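## Task

The right gripper starts out holding the scoop. Set it on the table right next to the litter pan, supported by the table alone, with its hollow facing upward. Keep the pan in its place and knock nothing over.

## Robot and tools

ROBOT AND FRAME. Two arms, left_arm and right_arm, work over one table; a camera stand sits behind them. Scene frame: origin at table-top height, halfway between the nominal bases; +x points out over the table, +y toward left_arm, +z up. Arm names do not match image left/right. Calibrated bases: left_arm at (-0.013, +0.313, 0) m with a tiny yaw (quat_wxyz +1.000, 0, 0, -0.004); right_arm at (0, -0.256, 0) m, unrotated. Loose objects can occasionally get nudged by the scene itself.

GRIPPER. Each gripper's fingers extend along its own +z axis and close along its own y axis. end_effector_position is the spot between the pads, roughly 1 cm short of the fingertips. Reported poses may be off by a few cm, more at long reach.

THE 14-NUMBER ROW (used by execute_actions and move). Every row always has 14 numbers, each in [-1, 1], even if one arm stays put: left_arm dx, dy, dz, rx, ry, rz, opening, then right_arm in the same order. The first six per arm are an offset, not a pose: measured from that arm's Hand target as it was when the action or move began, along the Hand target's own axes (not the scene axes). 1.0 equals 0.6 m for dx/dy/dz and 180 degrees for the rotation vector rx, ry, rz. Within one action or move list, each row is counted from that same start, not from the previous row; a new call starts from the updated Hand target, so repeating an offset keeps moving. Six zeros means: go to the current Hand target again. Opening is absolute: +1 fully open (0.094 m), -1 closed. A 0 there is a real command (half open), so resend an arm's present opening to keep it unchanged.

TOOLS.
- execute_actions(actions, cameras): actions is a list of actions; each action is up to 15 rows, one per 1/30 s step; a short action repeats its final row to fill 15 steps. Empty list returns state plus images.
- move(target, speed, blend, opening_speed, grip_force, blocking, cameras): target is one row or a list of up to 15 rows, all offsets from the same starting Hand targets. Straight paths, total at most 10 s, at least 0.5 s. speed in m/s, 0.002 to 2.9 (default 0.25); rotation limit is twice that in rad/s. blend in m rounds corners of a list (0 = stop at each). opening_speed, 0.2 or more, in scale units per second, for gentle closing. grip_force 10 to 50 N per pad, one value or one per arm; it persists, and lower values close slowly. blocking=false returns early while the move continues. Paths ignore obstacles and the other arm; faster moves lag, stray and hit harder. Keep paths away from an arm's own base.
- wait(seconds 0 to 10, cameras): robot holds its last commands.
- stop(cameras): brakes the current move.
- zoom_image(camera, region [x0, y0, x1, y1] in pixels, at most 504 by 504): closer look at the latest image of that camera.
- finished_scene(scene): integer, the current scene's number; irreversible. After ending scene 1, make no further call in that reply.

CAMERAS (all 896x504): cam_head_left, cam_head_right, cam_high, cam_low, cam_left_wrist, cam_right_wrist. Approximate pinhole focal lengths: head cams about 373 px, cam_high 393, cam_low 586, left wrist 461, right wrist 446; principal points near the image centre.

RESULTS. end_effector_position (m) and end_effector_quat_wxyz are in the scene frame. Hand target is the last commanded pose after clipping; next offsets start from it. Tool commands shows current gripper commands. grip_measured is the finger gap on the -1..+1 scale (the last Joint positions entry gives it in metres); empty it can read up to about 2.5 mm wide; on a firmly gripped hard part it reads a bit narrower than the part. grip_effort_nm is a smoothed motor effort, negative closing; it never fully returns to zero. Joint torques include gravity and friction and are offset and noisy. Joint velocities marked within noise means that arm is still. The move: line gives the outcome (done, off_target, moving, held, fault) and limits (paced = pose clipped, held = steps withheld). Calls with actions list intermediate end_effector_position samples. MOTOR HOT appears at 75 °C; OVER-TEMPERATURE FAULT at 90 °C folds and disables that arm.

MOTION NOTES. Each step, commanded orientation is limited to 40 degrees from the measured one. Grippers often stop a few cm short of the target; waiting does not help, so send the missing distance as a new offset. A blocked arm keeps pushing until you command a target back past the gripper. Joint ranges (rad): waist -2.618 to 3.054, shoulder 0 to 3.142, elbow 0 to 3.142 (straight at 2.901), wrist pitch -1.571 to 1.571, wrist yaw -1.571 to 1.571, wrist roll -2.094 to 2.094.

AVOID. Dropping the scoop from height, releasing it while it moves, fast contacts, hard presses into the table or pan, any contact between the two arms (including closing one gripper on the other's fingers), strain on wrist camera cables, anything leaving the table, and long stretched holds that overheat motors. Lower the scoop until it rests, hollow up, then open the fingers well above grip_measured and lift away.

Each tool is called after "Emit:" by a JSON object that holds its "api" and its "payload".

## Session

Emit:
{"api": "execute_actions", "payload": {"actions": [], "cameras": ["cam_high", "cam_head_right", "cam_right_wrist"]}}

Scene clock: 0.00 s.
left_arm: end_effector_position=(+0.3619, +0.3581, +0.4821) grip_measured=+1.000 grip_effort_nm=n/a end_effector_quat_wxyz=(+0.724, +0.128, +0.648, +0.199) | right_arm: end_effector_position=(+0.3702, -0.4982, +0.2771) grip_measured=-0.594 grip_effort_nm=n/a end_effector_quat_wxyz=(+0.298, -0.516, +0.633, -0.494)
Joint positions: left_arm=[0.166 1.088 1.247 -0.032 0.085 0.452 0.094] | right_arm=[-0.725 1.352 1.058 -0.071 -0.357 -1.845 0.019]
Joint velocities: within noise
Joint torques (N m): no reading
Heat: left arm: 32 °C; right arm: 36 °C.
Hand target: left_arm +0.3571, +0.3574, +0.4921; +0.732, +0.125, +0.639, +0.200 | right_arm +0.3713, -0.4973, +0.2975; +0.307, -0.509, +0.620, -0.512
Tool commands: left_gripper/opening=+1.0 right_gripper/opening=-0.980928
Images, in order (width x height): cam_head_right 896x504, cam_high 896x504, cam_right_wrist 896x504.

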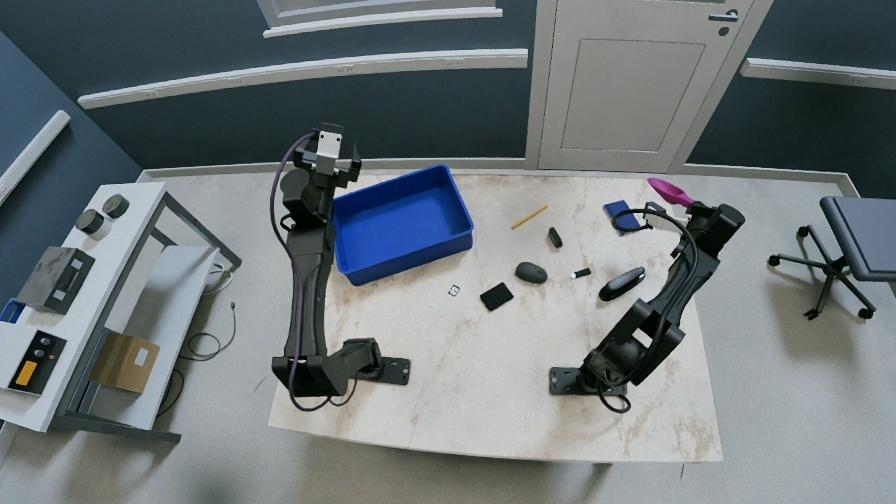

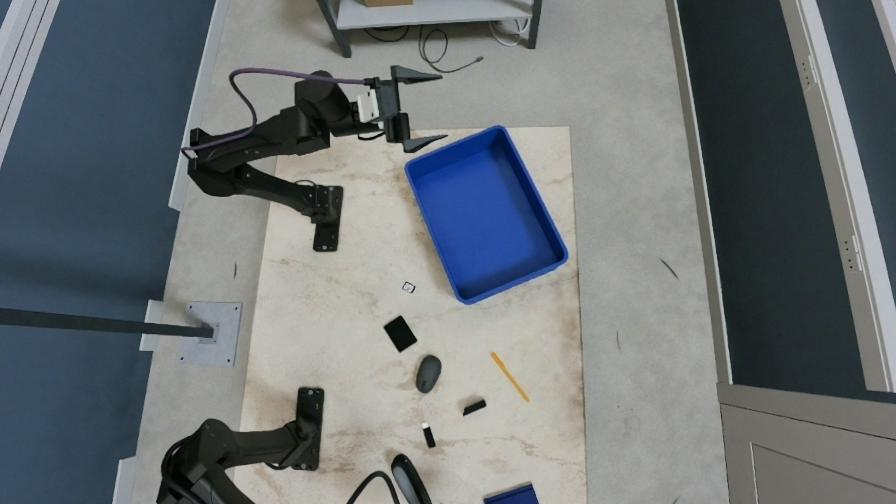

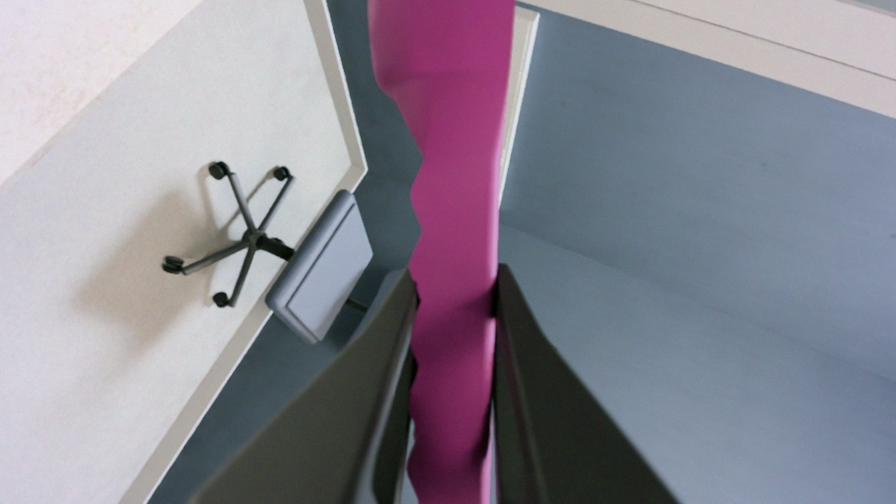

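Emit:
{"api": "zoom_image", "payload": {"camera": "cam_head_right", "region": [620, 150, 770, 260]}}

Emit:
{"api": "zoom_image", "payload": {"camera": "cam_right_wrist", "region": [280, 0, 620, 504]}}

Emit:
{"api": "execute_actions", "payload": {"actions": [], "cameras": ["cam_low", "cam_head_left"]}}

Scaled by 3.360.

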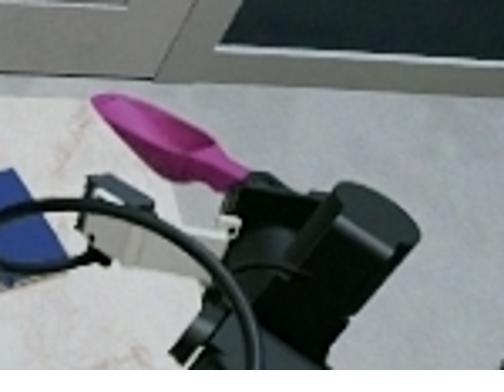

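Scaled by 1.000.

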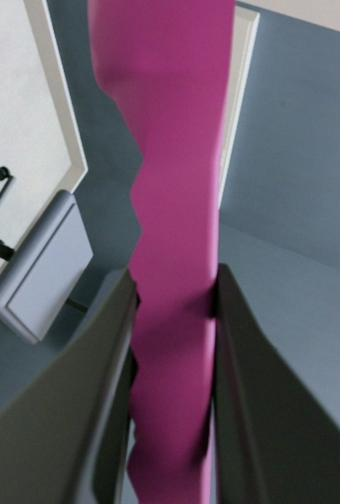

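Scene clock: 80.70 s.
left_arm: end_effector_position=(+0.3619, +0.3581, +0.4821) grip_measured=+1.000 grip_effort_nm=0.00 end_effector_quat_wxyz=(+0.724, +0.128, +0.648, +0.199) | right_arm: end_effector_position=(+0.3702, -0.4982, +0.2771) grip_measured=-0.594 grip_effort_nm=-1.03 end_effector_quat_wxyz=(+0.298, -0.516, +0.633, -0.494)
Joint positions: left_arm=[0.166 1.088 1.247 -0.032 0.085 0.452 0.094] | right_arm=[-0.725 1.352 1.058 -0.071 -0.357 -1.845 0.019]
Joint velocities: within noise
Joint torques (N m): left_arm=[-0.08 -4.12 7.82 1.8 -0.04 -0.08] | right_arm=[0.02 -6.65 8.68 2.09 -0.16 0.1]
Heat: left arm: 39 °C; right arm: 40 °C.
Hand target: left_arm +0.3571, +0.3574, +0.4921; +0.732, +0.125, +0.639, +0.200 | right_arm +0.3713, -0.4973, +0.2975; +0.307, -0.509, +0.620, -0.512
Tool commands: left_gripper/opening=+1.0 right_gripper/opening=-0.980928
Images, in order (width x height): cam_head_left 896x504, cam_low 896x504.

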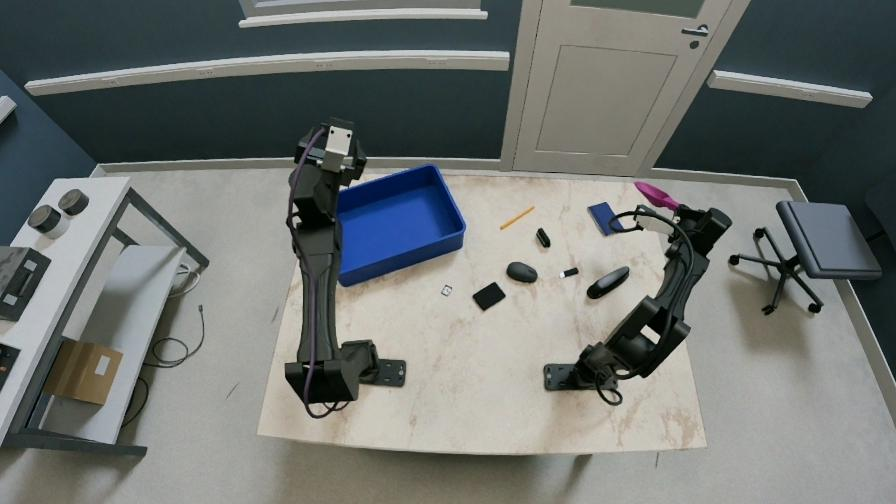

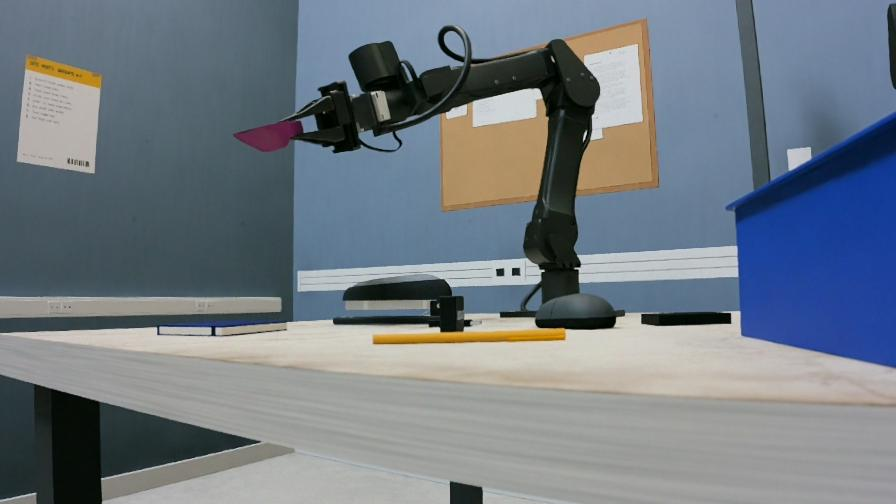

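Emit:
{"api": "move", "payload": {"target": [0,0,0,0,0,0,1.0,-0.9962,0.1423,-0.3910,0.0231,-0.5012,-0.1306,-0.981], "speed": 0.45, "cameras": ["cam_high", "cam_right_wrist", "cam_low"]}}

Scene clock: 321.93 s.
left_arm: end_effector_position=(+0.3619, +0.3581, +0.4821) grip_measured=+1.000 grip_effort_nm=0.00 end_effector_quat_wxyz=(+0.724, +0.128, +0.648, +0.199) | right_arm: end_effector_position=(+0.3035, +0.1307, +0.1841) grip_measured=-0.594 grip_effort_nm=-1.03 end_effector_quat_wxyz=(-0.550, +0.825, -0.111, +0.069)
Joint positions: left_arm=[0.166 1.088 1.247 -0.032 0.085 0.452 0.094] | right_arm=[0.71 1.68 1.051 0.161 -0.55 -1.82 0.019]
Joint torques (N m): left_arm=[-0.06 -4.16 7.68 1.79 -0.03 -0.08] | right_arm=[0.03 -6.63 9.76 2.05 -0.41 0.08]
Heat: left arm: 44 °C; right arm: 46 °C.
Hand target: left_arm +0.3571, +0.3574, +0.4921; +0.732, +0.125, +0.639, +0.200 | right_arm +0.3080, +0.1399, +0.1999; -0.569, +0.813, -0.100, +0.070
Off the commanded pose: left_arm 0.011 m, 2 deg | right_arm 0.019 m, 3 deg.
move: off_target (left_arm, right_arm)
Images, in order (width x height): cam_high 896x504, cam_low 896x504, cam_right_wrist 896x504.

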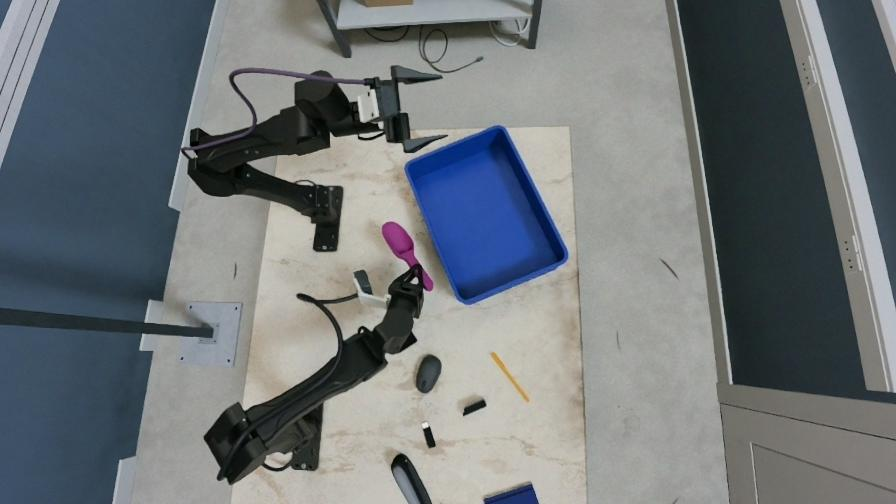

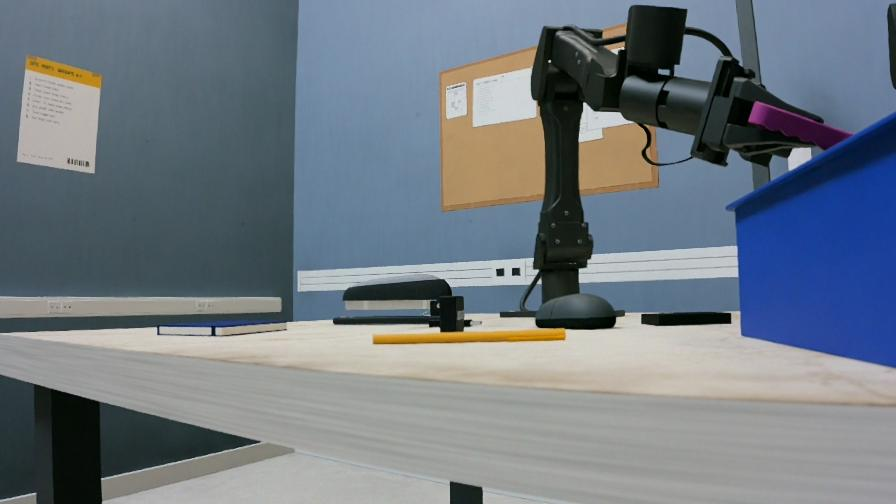

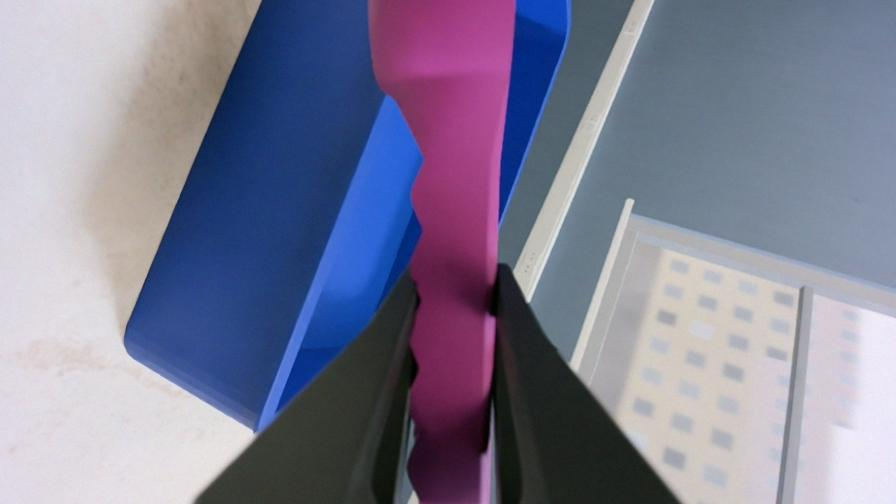

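Emit:
{"api": "move", "payload": {"target": [0,0,0,0,0,0,1.0,0.0117,0.1680,0.0697,0,0.0627,0.0228,-0.981], "speed": 0.2, "cameras": ["cam_high", "cam_low", "cam_head_left"]}}

Scene clock: 337.60 s.
left_arm: end_effector_position=(+0.3619, +0.3581, +0.4821) grip_measured=+1.000 grip_effort_nm=0.00 end_effector_quat_wxyz=(+0.724, +0.128, +0.648, +0.199) | right_arm: end_effector_position=(+0.3159, +0.1370, +0.0887) grip_measured=-0.594 grip_effort_nm=-1.03 end_effector_quat_wxyz=(-0.547, +0.806, -0.182, +0.135)
Joint positions: left_arm=[0.166 1.088 1.247 -0.032 0.085 0.452 0.094] | right_arm=[0.786 1.907 0.834 0.682 -0.299 -1.712 0.019]
Joint torques (N m): left_arm=[-0.09 -4.11 7.71 1.78 -0.05 -0.08] | right_arm=[0.59 -7.05 5.96 2.27 -0.12 0.24]
Heat: left arm: 45 °C; right arm: 47 °C.
Hand target: left_arm +0.3571, +0.3574, +0.4921; +0.732, +0.125, +0.639, +0.200 | right_arm +0.3161, +0.1429, +0.0907; -0.559, +0.798, -0.184, +0.129
Off the commanded pose: left_arm 0.011 m, 2 deg | right_arm 0.006 m, 2 deg.
move: off_target (left_arm)
Images, in order (width x height): cam_head_left 896x504, cam_high 896x504, cam_low 896x504.

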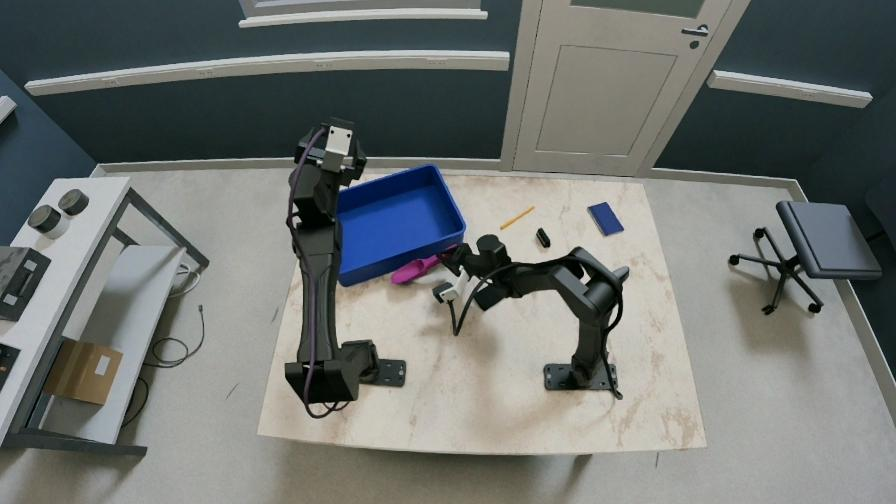

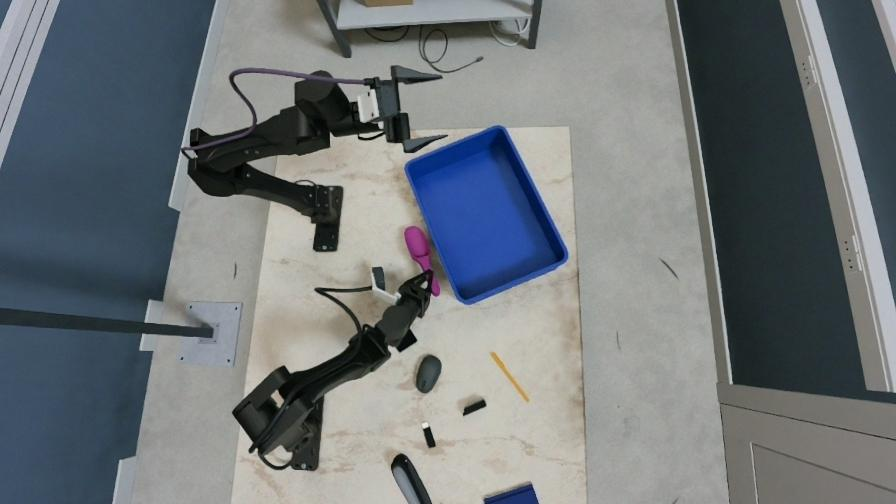

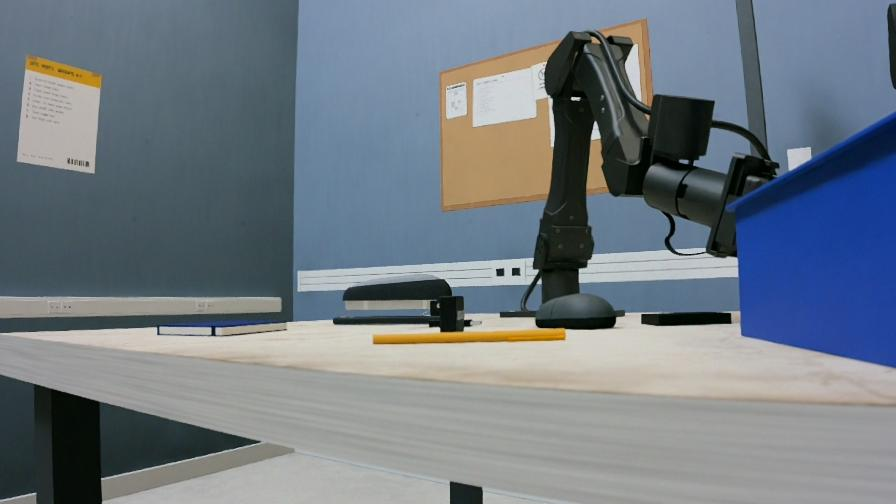

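Emit:
{"api": "move", "payload": {"target": [0,0,0,0,0,0,1.0,0,0.0235,0.0086,0,0,0,-0.981], "speed": 0.1, "cameras": ["cam_right_wrist"]}}

Scene clock: 350.07 s.
left_arm: end_effector_position=(+0.3619, +0.3581, +0.4821) grip_measured=+1.000 grip_effort_nm=0.00 end_effector_quat_wxyz=(+0.724, +0.128, +0.648, +0.199) | right_arm: end_effector_position=(+0.3187, +0.1397, +0.0778) grip_measured=-0.594 grip_effort_nm=-1.03 end_effector_quat_wxyz=(-0.551, +0.803, -0.180, +0.138)
Joint positions: left_arm=[0.166 1.088 1.247 -0.032 0.085 0.452 0.094] | right_arm=[0.786 1.959 0.834 0.745 -0.298 -1.711 0.019]
Joint torques (N m): left_arm=[-0.01 -4.11 7.77 1.79 -0.04 -0.07] | right_arm=[0.58 -7.43 4.78 2.24 -0.14 0.22]
Heat: left arm: 45 °C; right arm: 46 °C.
Hand target: left_arm +0.3571, +0.3574, +0.4921; +0.732, +0.125, +0.639, +0.200 | right_arm +0.3161, +0.1429, +0.0759; -0.559, +0.798, -0.184, +0.129
Off the commanded pose: left_arm 0.011 m, 2 deg | right_arm 0.005 m, 1 deg.
move: off_target (left_arm)
Images, in order (width x height): cam_right_wrist 896x504.

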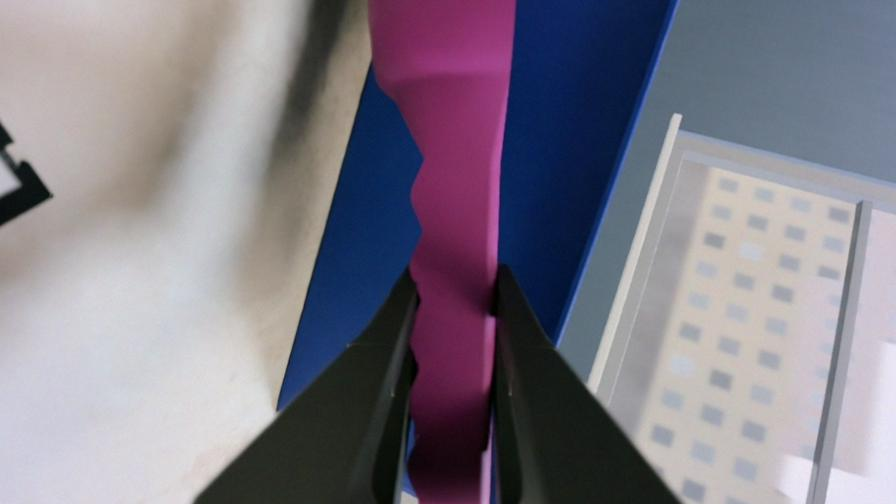

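Emit:
{"api": "move", "payload": {"target": [[0,0,0,0,0,0,1.0,0,0.0157,0.0057,0,0,0,-0.981],[0,0,0,0,0,0,1.0,0,0.0157,0.0057,0,0,0,-0.25]], "speed": 0.1, "opening_speed": 0.5, "cameras": ["cam_right_wrist", "cam_high"]}}

Scene clock: 357.87 s.
left_arm: end_effector_position=(+0.3619, +0.3581, +0.4821) grip_measured=+1.000 grip_effort_nm=0.00 end_effector_quat_wxyz=(+0.724, +0.128, +0.648, +0.199) | right_arm: end_effector_position=(+0.3183, +0.1392, +0.0673) grip_measured=-0.252 grip_effort_nm=0.11 end_effector_quat_wxyz=(-0.552, +0.803, -0.181, +0.138)
Joint positions: left_arm=[0.166 1.088 1.247 -0.032 0.085 0.452 0.094] | right_arm=[0.786 1.993 0.822 0.792 -0.298 -1.71 0.035]
Joint torques (N m): left_arm=[-0.06 -4.15 7.8 1.79 -0.03 -0.06] | right_arm=[0.61 -7.49 4.9 2.19 -0.14 0.2]
Heat: left arm: 45 °C; right arm: 47 °C.
Hand target: left_arm +0.3571, +0.3574, +0.4921; +0.732, +0.125, +0.639, +0.200 | right_arm +0.3160, +0.1428, +0.0657; -0.559, +0.798, -0.184, +0.129
Off the commanded pose: left_arm 0.011 m, 2 deg | right_arm 0.005 m, 1 deg.
move: off_target (left_arm)
Images, in order (width x height): cam_high 896x504, cam_right_wrist 896x504.

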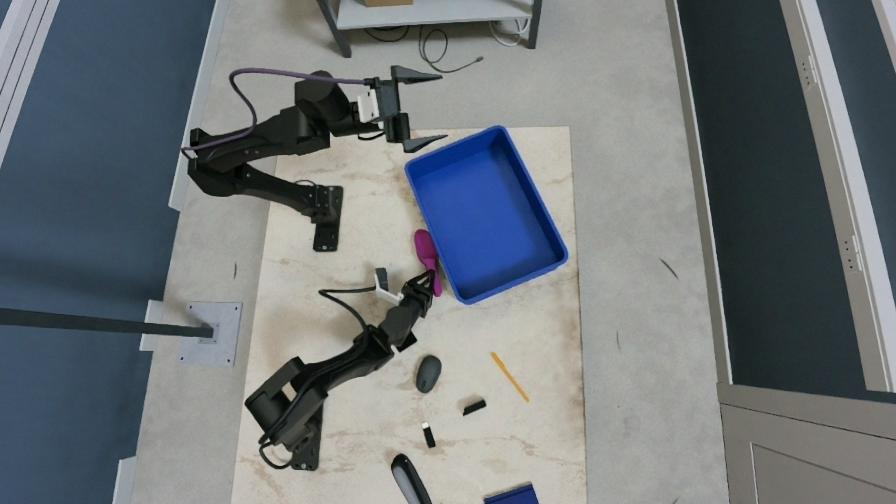

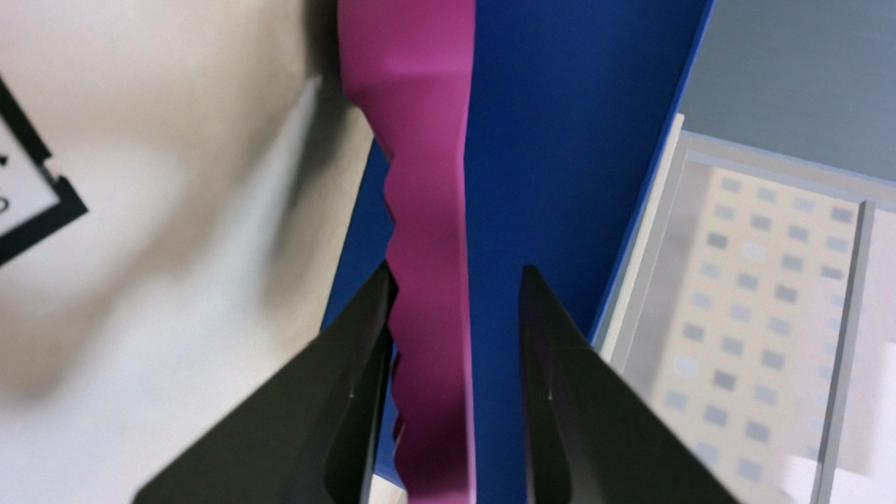

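Emit:
{"api": "move", "payload": {"target": [0,0,0,0,0,0,1.0,0,0.0564,0.0205,0,0,0,-0.25], "speed": 0.1, "cameras": ["cam_right_wrist", "cam_high", "cam_head_left"]}}

Scene clock: 367.23 s.
left_arm: end_effector_position=(+0.3619, +0.3581, +0.4821) grip_measured=+1.000 grip_effort_nm=0.00 end_effector_quat_wxyz=(+0.724, +0.128, +0.648, +0.199) | right_arm: end_effector_position=(+0.3194, +0.1403, +0.0340) grip_measured=-0.252 grip_effort_nm=0.11 end_effector_quat_wxyz=(-0.555, +0.800, -0.179, +0.140)
Joint positions: left_arm=[0.166 1.088 1.247 -0.032 0.085 0.452 0.094] | right_arm=[0.786 2.124 0.813 0.941 -0.298 -1.71 0.035]
Joint torques (N m): left_arm=[-0.09 -4.03 7.83 1.79 -0.04 -0.07] | right_arm=[0.55 -7.66 4.23 2.13 -0.12 0.22]
Heat: left arm: 45 °C; right arm: 47 °C.
Hand target: left_arm +0.3571, +0.3574, +0.4921; +0.732, +0.125, +0.639, +0.200 | right_arm +0.3161, +0.1429, +0.0298; -0.559, +0.798, -0.184, +0.129
Off the commanded pose: left_arm 0.011 m, 2 deg | right_arm 0.006 m, 1 deg.
move: off_target (left_arm)
Images, in order (width x height): cam_head_left 896x504, cam_high 896x504, cam_right_wrist 896x504.

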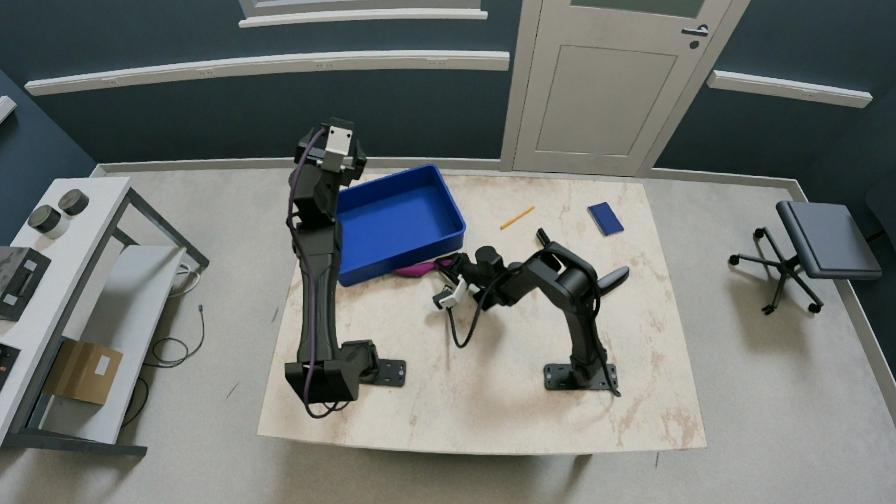

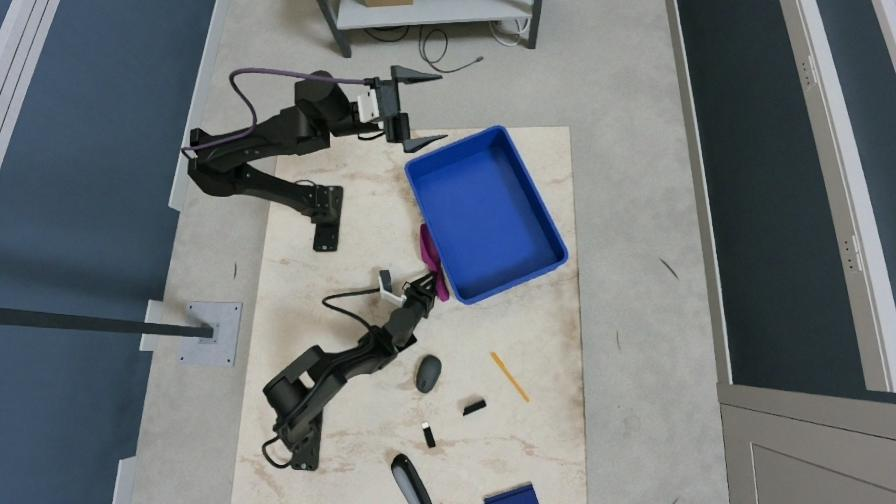

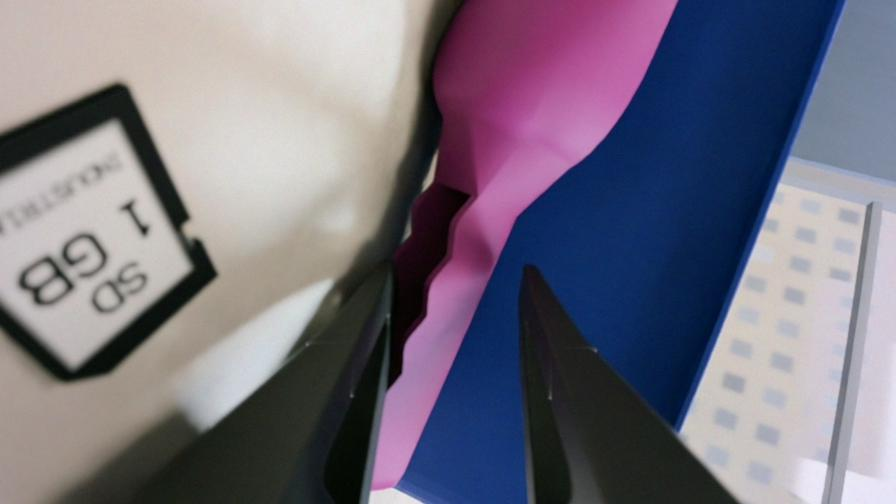

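Emit:
{"api": "zoom_image", "payload": {"camera": "cam_high", "region": [370, 210, 470, 310]}}

Emit:
{"api": "zoom_image", "payload": {"camera": "cam_head_left", "region": [370, 220, 500, 320]}}

Scaled by 5.040.

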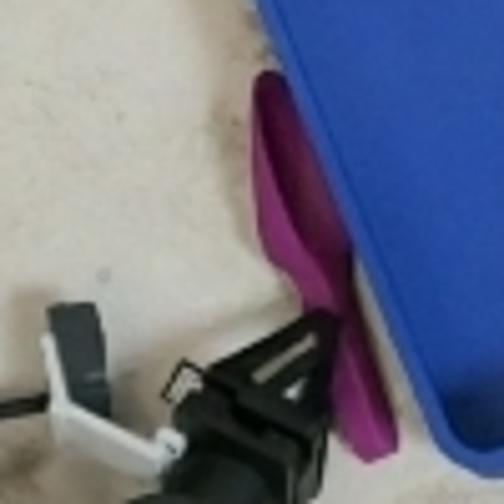

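Scaled by 3.877.

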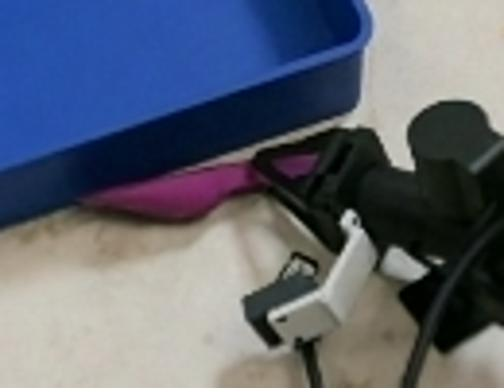

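Emit:
{"api": "move", "payload": {"target": [[0,0,0,0,0,0,1.0,0,0,0,0,0,0.222,-0.25],[0,0,0,0,0,0,1.0,0,0,0,0,0,0.222,-1.0],[0,0,0,0,0,0,1.0,0,-0.094,-0.0342,0,0,0.222,-1.0]], "speed": 0.25, "opening_speed": 1.0, "cameras": ["cam_right_wrist", "cam_high"]}}

Scene clock: 480.27 s.
left_arm: end_effector_position=(+0.3619, +0.3581, +0.4821) grip_measured=+1.000 grip_effort_nm=0.00 end_effector_quat_wxyz=(+0.724, +0.128, +0.648, +0.199) | right_arm: end_effector_position=(+0.3118, +0.1322, +0.0554) grip_measured=-0.972 grip_effort_nm=-1.03 end_effector_quat_wxyz=(-0.536, +0.704, -0.461, -0.066)
Joint positions: left_arm=[0.166 1.088 1.247 -0.032 0.085 0.452 0.094] | right_arm=[0.786 1.973 0.813 0.71 -0.296 -1.009 0.001]
Joint torques (N m): left_arm=[-0.1 -4.07 7.75 1.78 -0.03 -0.07] | right_arm=[0.57 -12.88 6.97 1.98 -0.19 0.18]
Heat: left arm: 46 °C; right arm: 50 °C.
Hand target: left_arm +0.3571, +0.3574, +0.4921; +0.732, +0.125, +0.639, +0.200 | right_arm +0.3161, +0.1429, +0.0897; -0.569, +0.687, -0.446, -0.069
Off the commanded pose: left_arm 0.011 m, 2 deg | right_arm 0.036 m, 5 deg.
move: off_target (left_arm, right_arm)
Images, in order (width x height): cam_high 896x504, cam_right_wrist 896x504.

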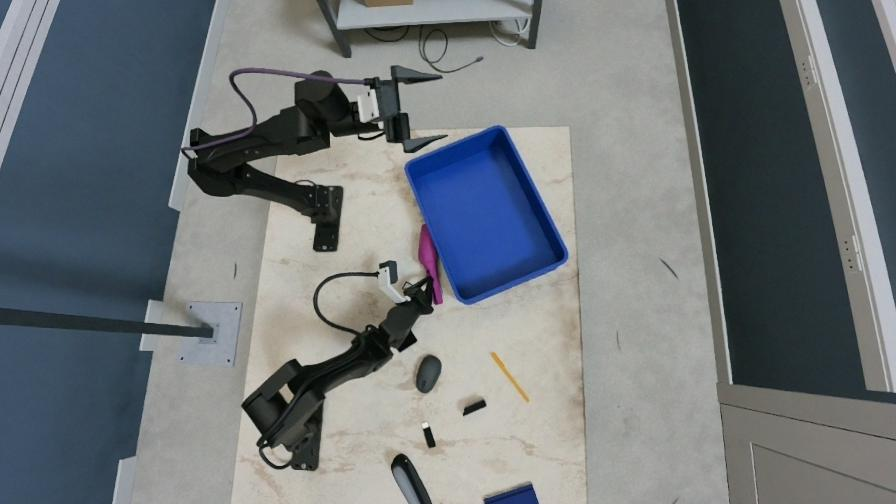

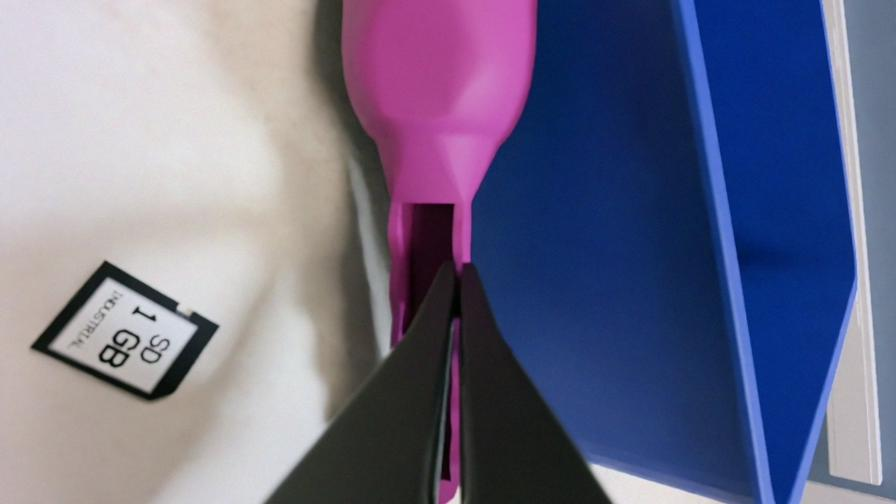

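Emit:
{"api": "move", "payload": {"target": [[0,0,0,0,0,0,1.0,0.0452,0.0540,0.0256,0,0,0,-1.0],[0,0,0,0,0,0,1.0,0.0042,0.1162,-0.0333,0,0,0,-1.0],[0,0,0,0,0,0,1.0,0.0172,0.1318,-0.0258,0,0,0,-1.0],[0,0,0,0,0,0,1.0,0.0172,0.1318,-0.0258,0,0,0,-0.7]], "speed": 0.15, "opening_speed": 0.6, "blend": [0.0,0.01,0,0], "cameras": ["cam_right_wrist", "cam_high"]}}

Scene clock: 528.17 s.
left_arm: end_effector_position=(+0.3619, +0.3581, +0.4821) grip_measured=+1.000 grip_effort_nm=0.00 end_effector_quat_wxyz=(+0.724, +0.128, +0.648, +0.199) | right_arm: end_effector_position=(+0.2655, +0.1283, +0.0406) grip_measured=-0.702 grip_effort_nm=0.12 end_effector_quat_wxyz=(-0.579, +0.686, -0.437, -0.059)
Joint positions: left_arm=[0.166 1.088 1.247 -0.032 0.085 0.452 0.094] | right_arm=[0.883 2.03 0.606 1.089 -0.21 -0.975 0.014]
Joint torques (N m): left_arm=[-0.02 -4.12 7.77 1.8 -0.03 -0.07] | right_arm=[0.5 -6.83 3.47 1.88 -0.09 0.19]
Heat: left arm: 46 °C; right arm: 46 °C.
Hand target: left_arm +0.3571, +0.3574, +0.4921; +0.732, +0.125, +0.639, +0.200 | right_arm +0.2611, +0.1279, +0.0319; -0.570, +0.687, -0.446, -0.069
Off the commanded pose: left_arm 0.011 m, 2 deg | right_arm 0.010 m, 2 deg.
move: off_target (left_arm); blend cut to 0.0065 m at target 2; target 4's new opening was sent with right_arm's hand 0.011 m and 2 deg from that target
Images, in order (width x height): cam_high 896x504, cam_right_wrist 896x504.

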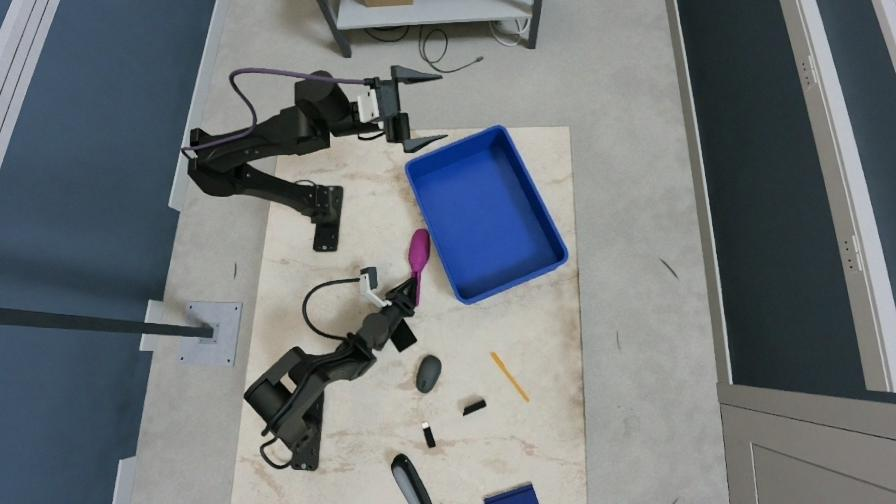

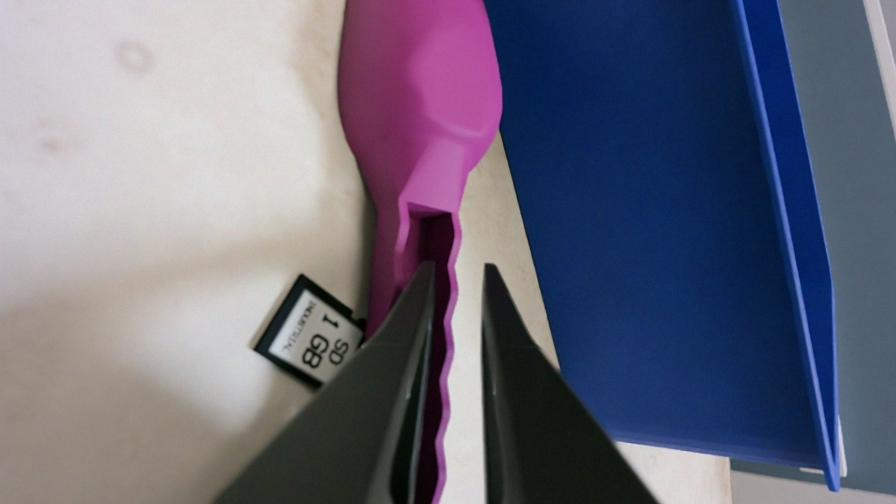

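Emit:
{"api": "zoom_image", "payload": {"camera": "cam_high", "region": [360, 215, 470, 315]}}

Emit:
{"api": "execute_actions", "payload": {"actions": [], "cameras": ["cam_low", "cam_head_left"]}}

Scaled by 4.582.

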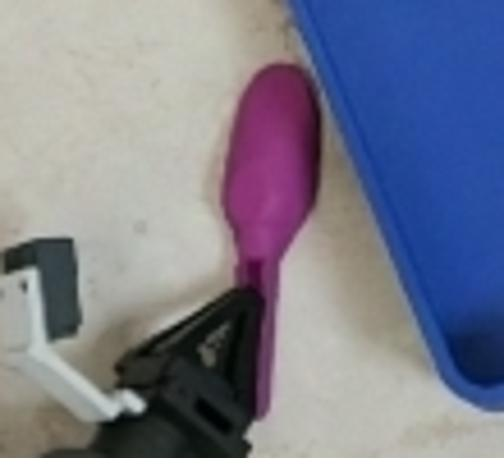

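Scene clock: 533.80 s.
left_arm: end_effector_position=(+0.3619, +0.3581, +0.4821) grip_measured=+1.000 grip_effort_nm=0.00 end_effector_quat_wxyz=(+0.724, +0.128, +0.648, +0.199) | right_arm: end_effector_position=(+0.2655, +0.1283, +0.0406) grip_measured=-0.702 grip_effort_nm=0.12 end_effector_quat_wxyz=(-0.579, +0.686, -0.437, -0.059)
Joint positions: left_arm=[0.166 1.088 1.247 -0.032 0.085 0.452 0.094] | right_arm=[0.883 2.03 0.606 1.089 -0.21 -0.975 0.014]
Joint velocities: within noise
Joint torques (N m): left_arm=[0.02 -4.12 7.76 1.78 -0.06 -0.07] | right_arm=[0.5 -6.84 3.47 1.87 -0.09 0.2]
Heat: left arm: 46 °C; right arm: 46 °C.
Hand target: left_arm +0.3571, +0.3574, +0.4921; +0.732, +0.125, +0.639, +0.200 | right_arm +0.2611, +0.1279, +0.0319; -0.570, +0.687, -0.446, -0.069
Tool commands: left_gripper/opening=+1.0 right_gripper/opening=-0.7
Off the commanded pose: left_arm 0.011 m, 2 deg | right_arm 0.010 m, 2 deg.
Images, in order (width x height): cam_head_left 896x504, cam_low 896x504.

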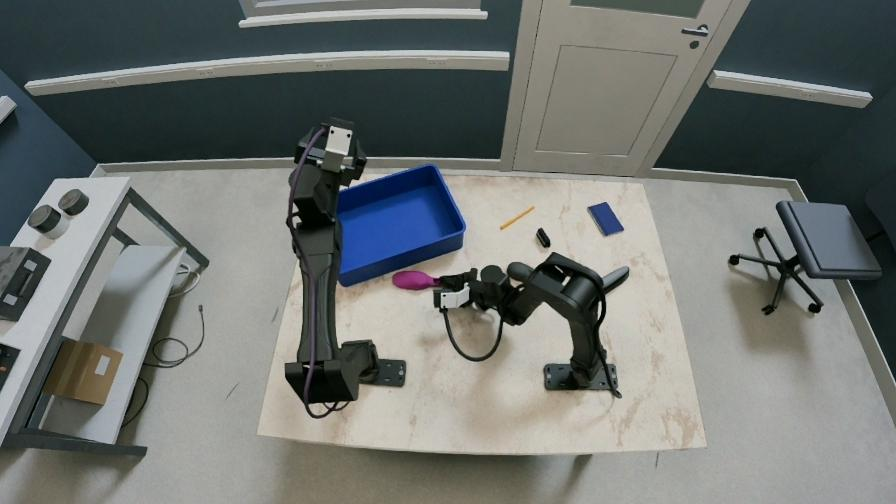

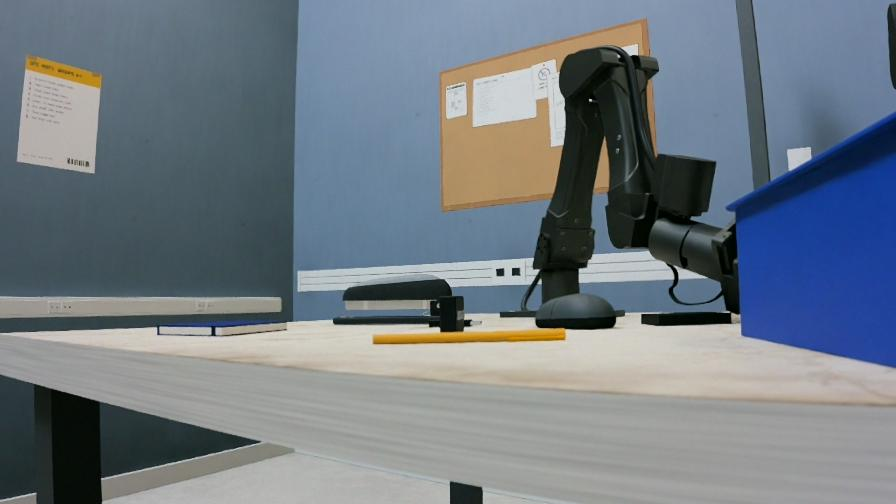

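Emit:
{"api": "move", "payload": {"target": [[0,0,0,0,0,0,1.0,-0.0903,-0.1080,-0.0513,0,0,0,-0.7],[0.2933,-0.5937,-0.2193,0.5074,0.2734,0.2860,0.1,0.0305,-0.2183,-0.6552,0.1673,0.2001,0.0949,-0.7]], "speed": [0.25,0.4], "blend": [0.03,0], "cameras": ["cam_left_wrist", "cam_high"]}}

Scene clock: 623.83 s.
left_arm: end_effector_position=(+0.2913, +0.1140, +0.1575) grip_measured=+0.103 grip_effort_nm=-0.16 end_effector_quat_wxyz=(+0.000, +0.720, +0.694, +0.001) | right_arm: end_effector_position=(+0.2019, -0.2215, +0.2330) grip_measured=-0.702 grip_effort_nm=0.11 end_effector_quat_wxyz=(+0.531, -0.436, +0.706, -0.172)
Joint positions: left_arm=[-0.574 1.941 1.874 -1.504 -0.001 1.026 0.052] | right_arm=[-0.162 0.274 0.62 -0.764 -0.37 -1.025 0.014]
Joint torques (N m): left_arm=[-0.49 -9.55 8.36 0.16 0.02 0.1] | right_arm=[-0.76 2.51 8.91 1.9 -0.26 -0.01]
Heat: left arm: 45 °C; right arm: 46 °C.
Hand target: left_arm +0.2929, +0.1110, +0.1599; +0.000, +0.724, +0.690, +0.000 | right_arm +0.2005, -0.2199, +0.2495; +0.545, -0.435, +0.694, -0.178
Off the commanded pose: left_arm 0.004 m, 1 deg | right_arm 0.017 m, 2 deg.
move: off_target (right_arm)
Images, in order (width x height): cam_high 896x504, cam_left_wrist 896x504.

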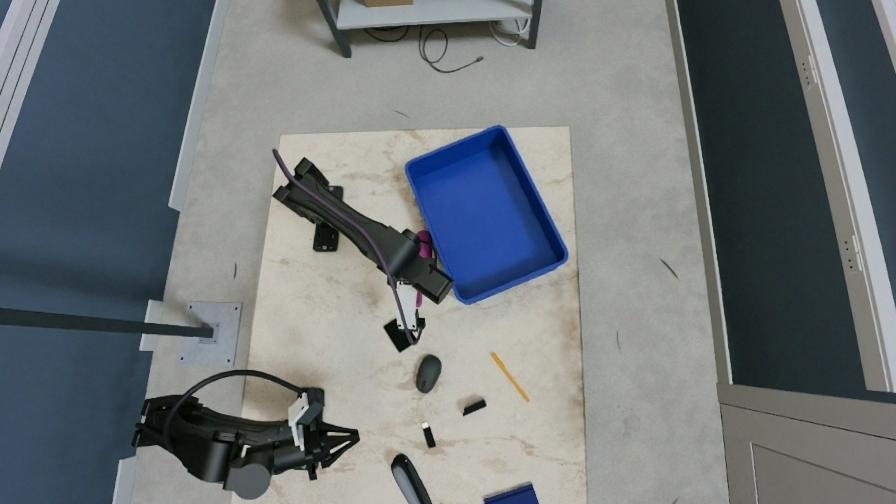

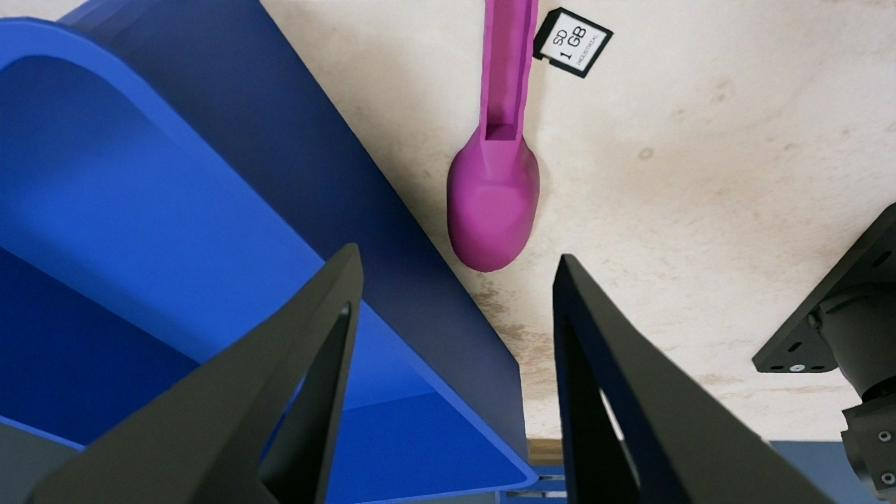

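Emit:
{"api": "move", "payload": {"target": [[0.0783,-0.0467,0.1333,0,0,0,-0.15,0,0,0,0,0,0,-0.7],[0.0783,-0.0467,0.2315,0,0,0,-0.15,0,0,0,0,0,0,-0.7],[0.0783,-0.0467,0.2315,0,0,0,-1.0,0,0,0,0,0,0,-0.7],[0.0783,-0.0467,0.075,0,0,0,-1.0,0,0,0,0,0,0,-0.7]], "speed": [0.25,0.12,0.15,0.25], "blend": [0.015,0,0,0], "cameras": ["cam_left_wrist", "cam_high"]}}

Scene clock: 663.23 s.
left_arm: end_effector_position=(+0.2647, +0.1593, +0.1020) grip_measured=-0.587 grip_effort_nm=-1.03 end_effector_quat_wxyz=(-0.014, +0.723, +0.690, -0.003) | right_arm: end_effector_position=(+0.2019, -0.2215, +0.2330) grip_measured=-0.702 grip_effort_nm=0.11 end_effector_quat_wxyz=(+0.531, -0.436, +0.706, -0.172)
Joint positions: left_arm=[-0.501 1.777 1.44 -1.262 -0.003 1.109 0.019] | right_arm=[-0.162 0.274 0.62 -0.764 -0.37 -1.025 0.014]
Joint torques (N m): left_arm=[0.46 -11.48 7.72 0.12 0.01 0.09] | right_arm=[-0.75 2.5 8.87 1.9 -0.26 -0.01]
Heat: left arm: 39 °C; right arm: 48 °C.
Hand target: left_arm +0.2672, +0.1594, +0.1149; +0.000, +0.724, +0.690, +0.000 | right_arm +0.2005, -0.2199, +0.2495; +0.545, -0.435, +0.694, -0.178
Off the commanded pose: left_arm 0.013 m, 2 deg | right_arm 0.017 m, 2 deg.
move: off_target (left_arm, right_arm)
Images, in order (width x height): cam_high 896x504, cam_left_wrist 896x504.

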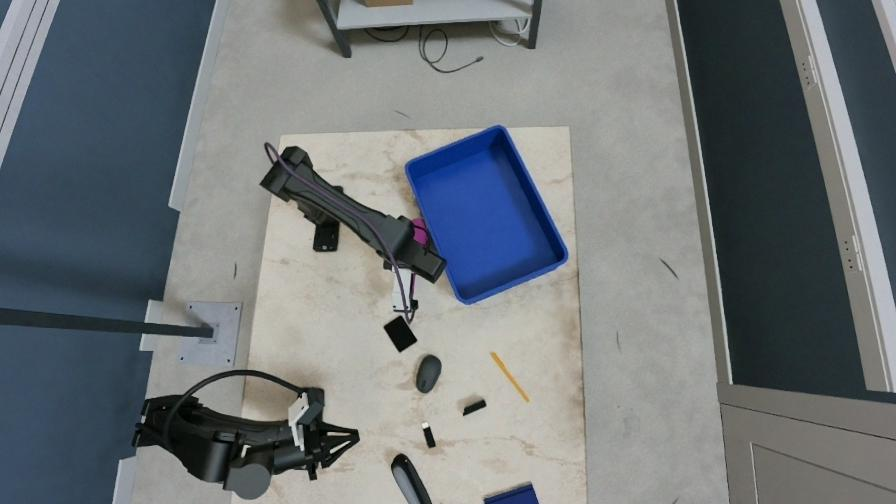

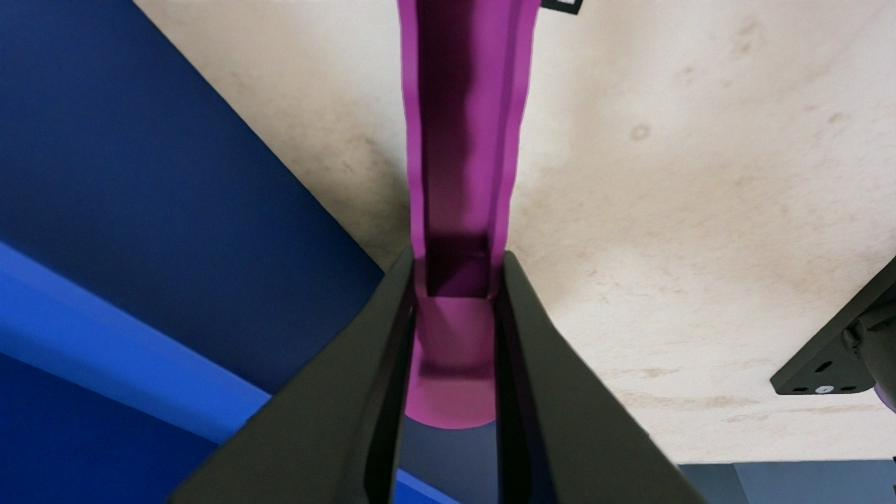

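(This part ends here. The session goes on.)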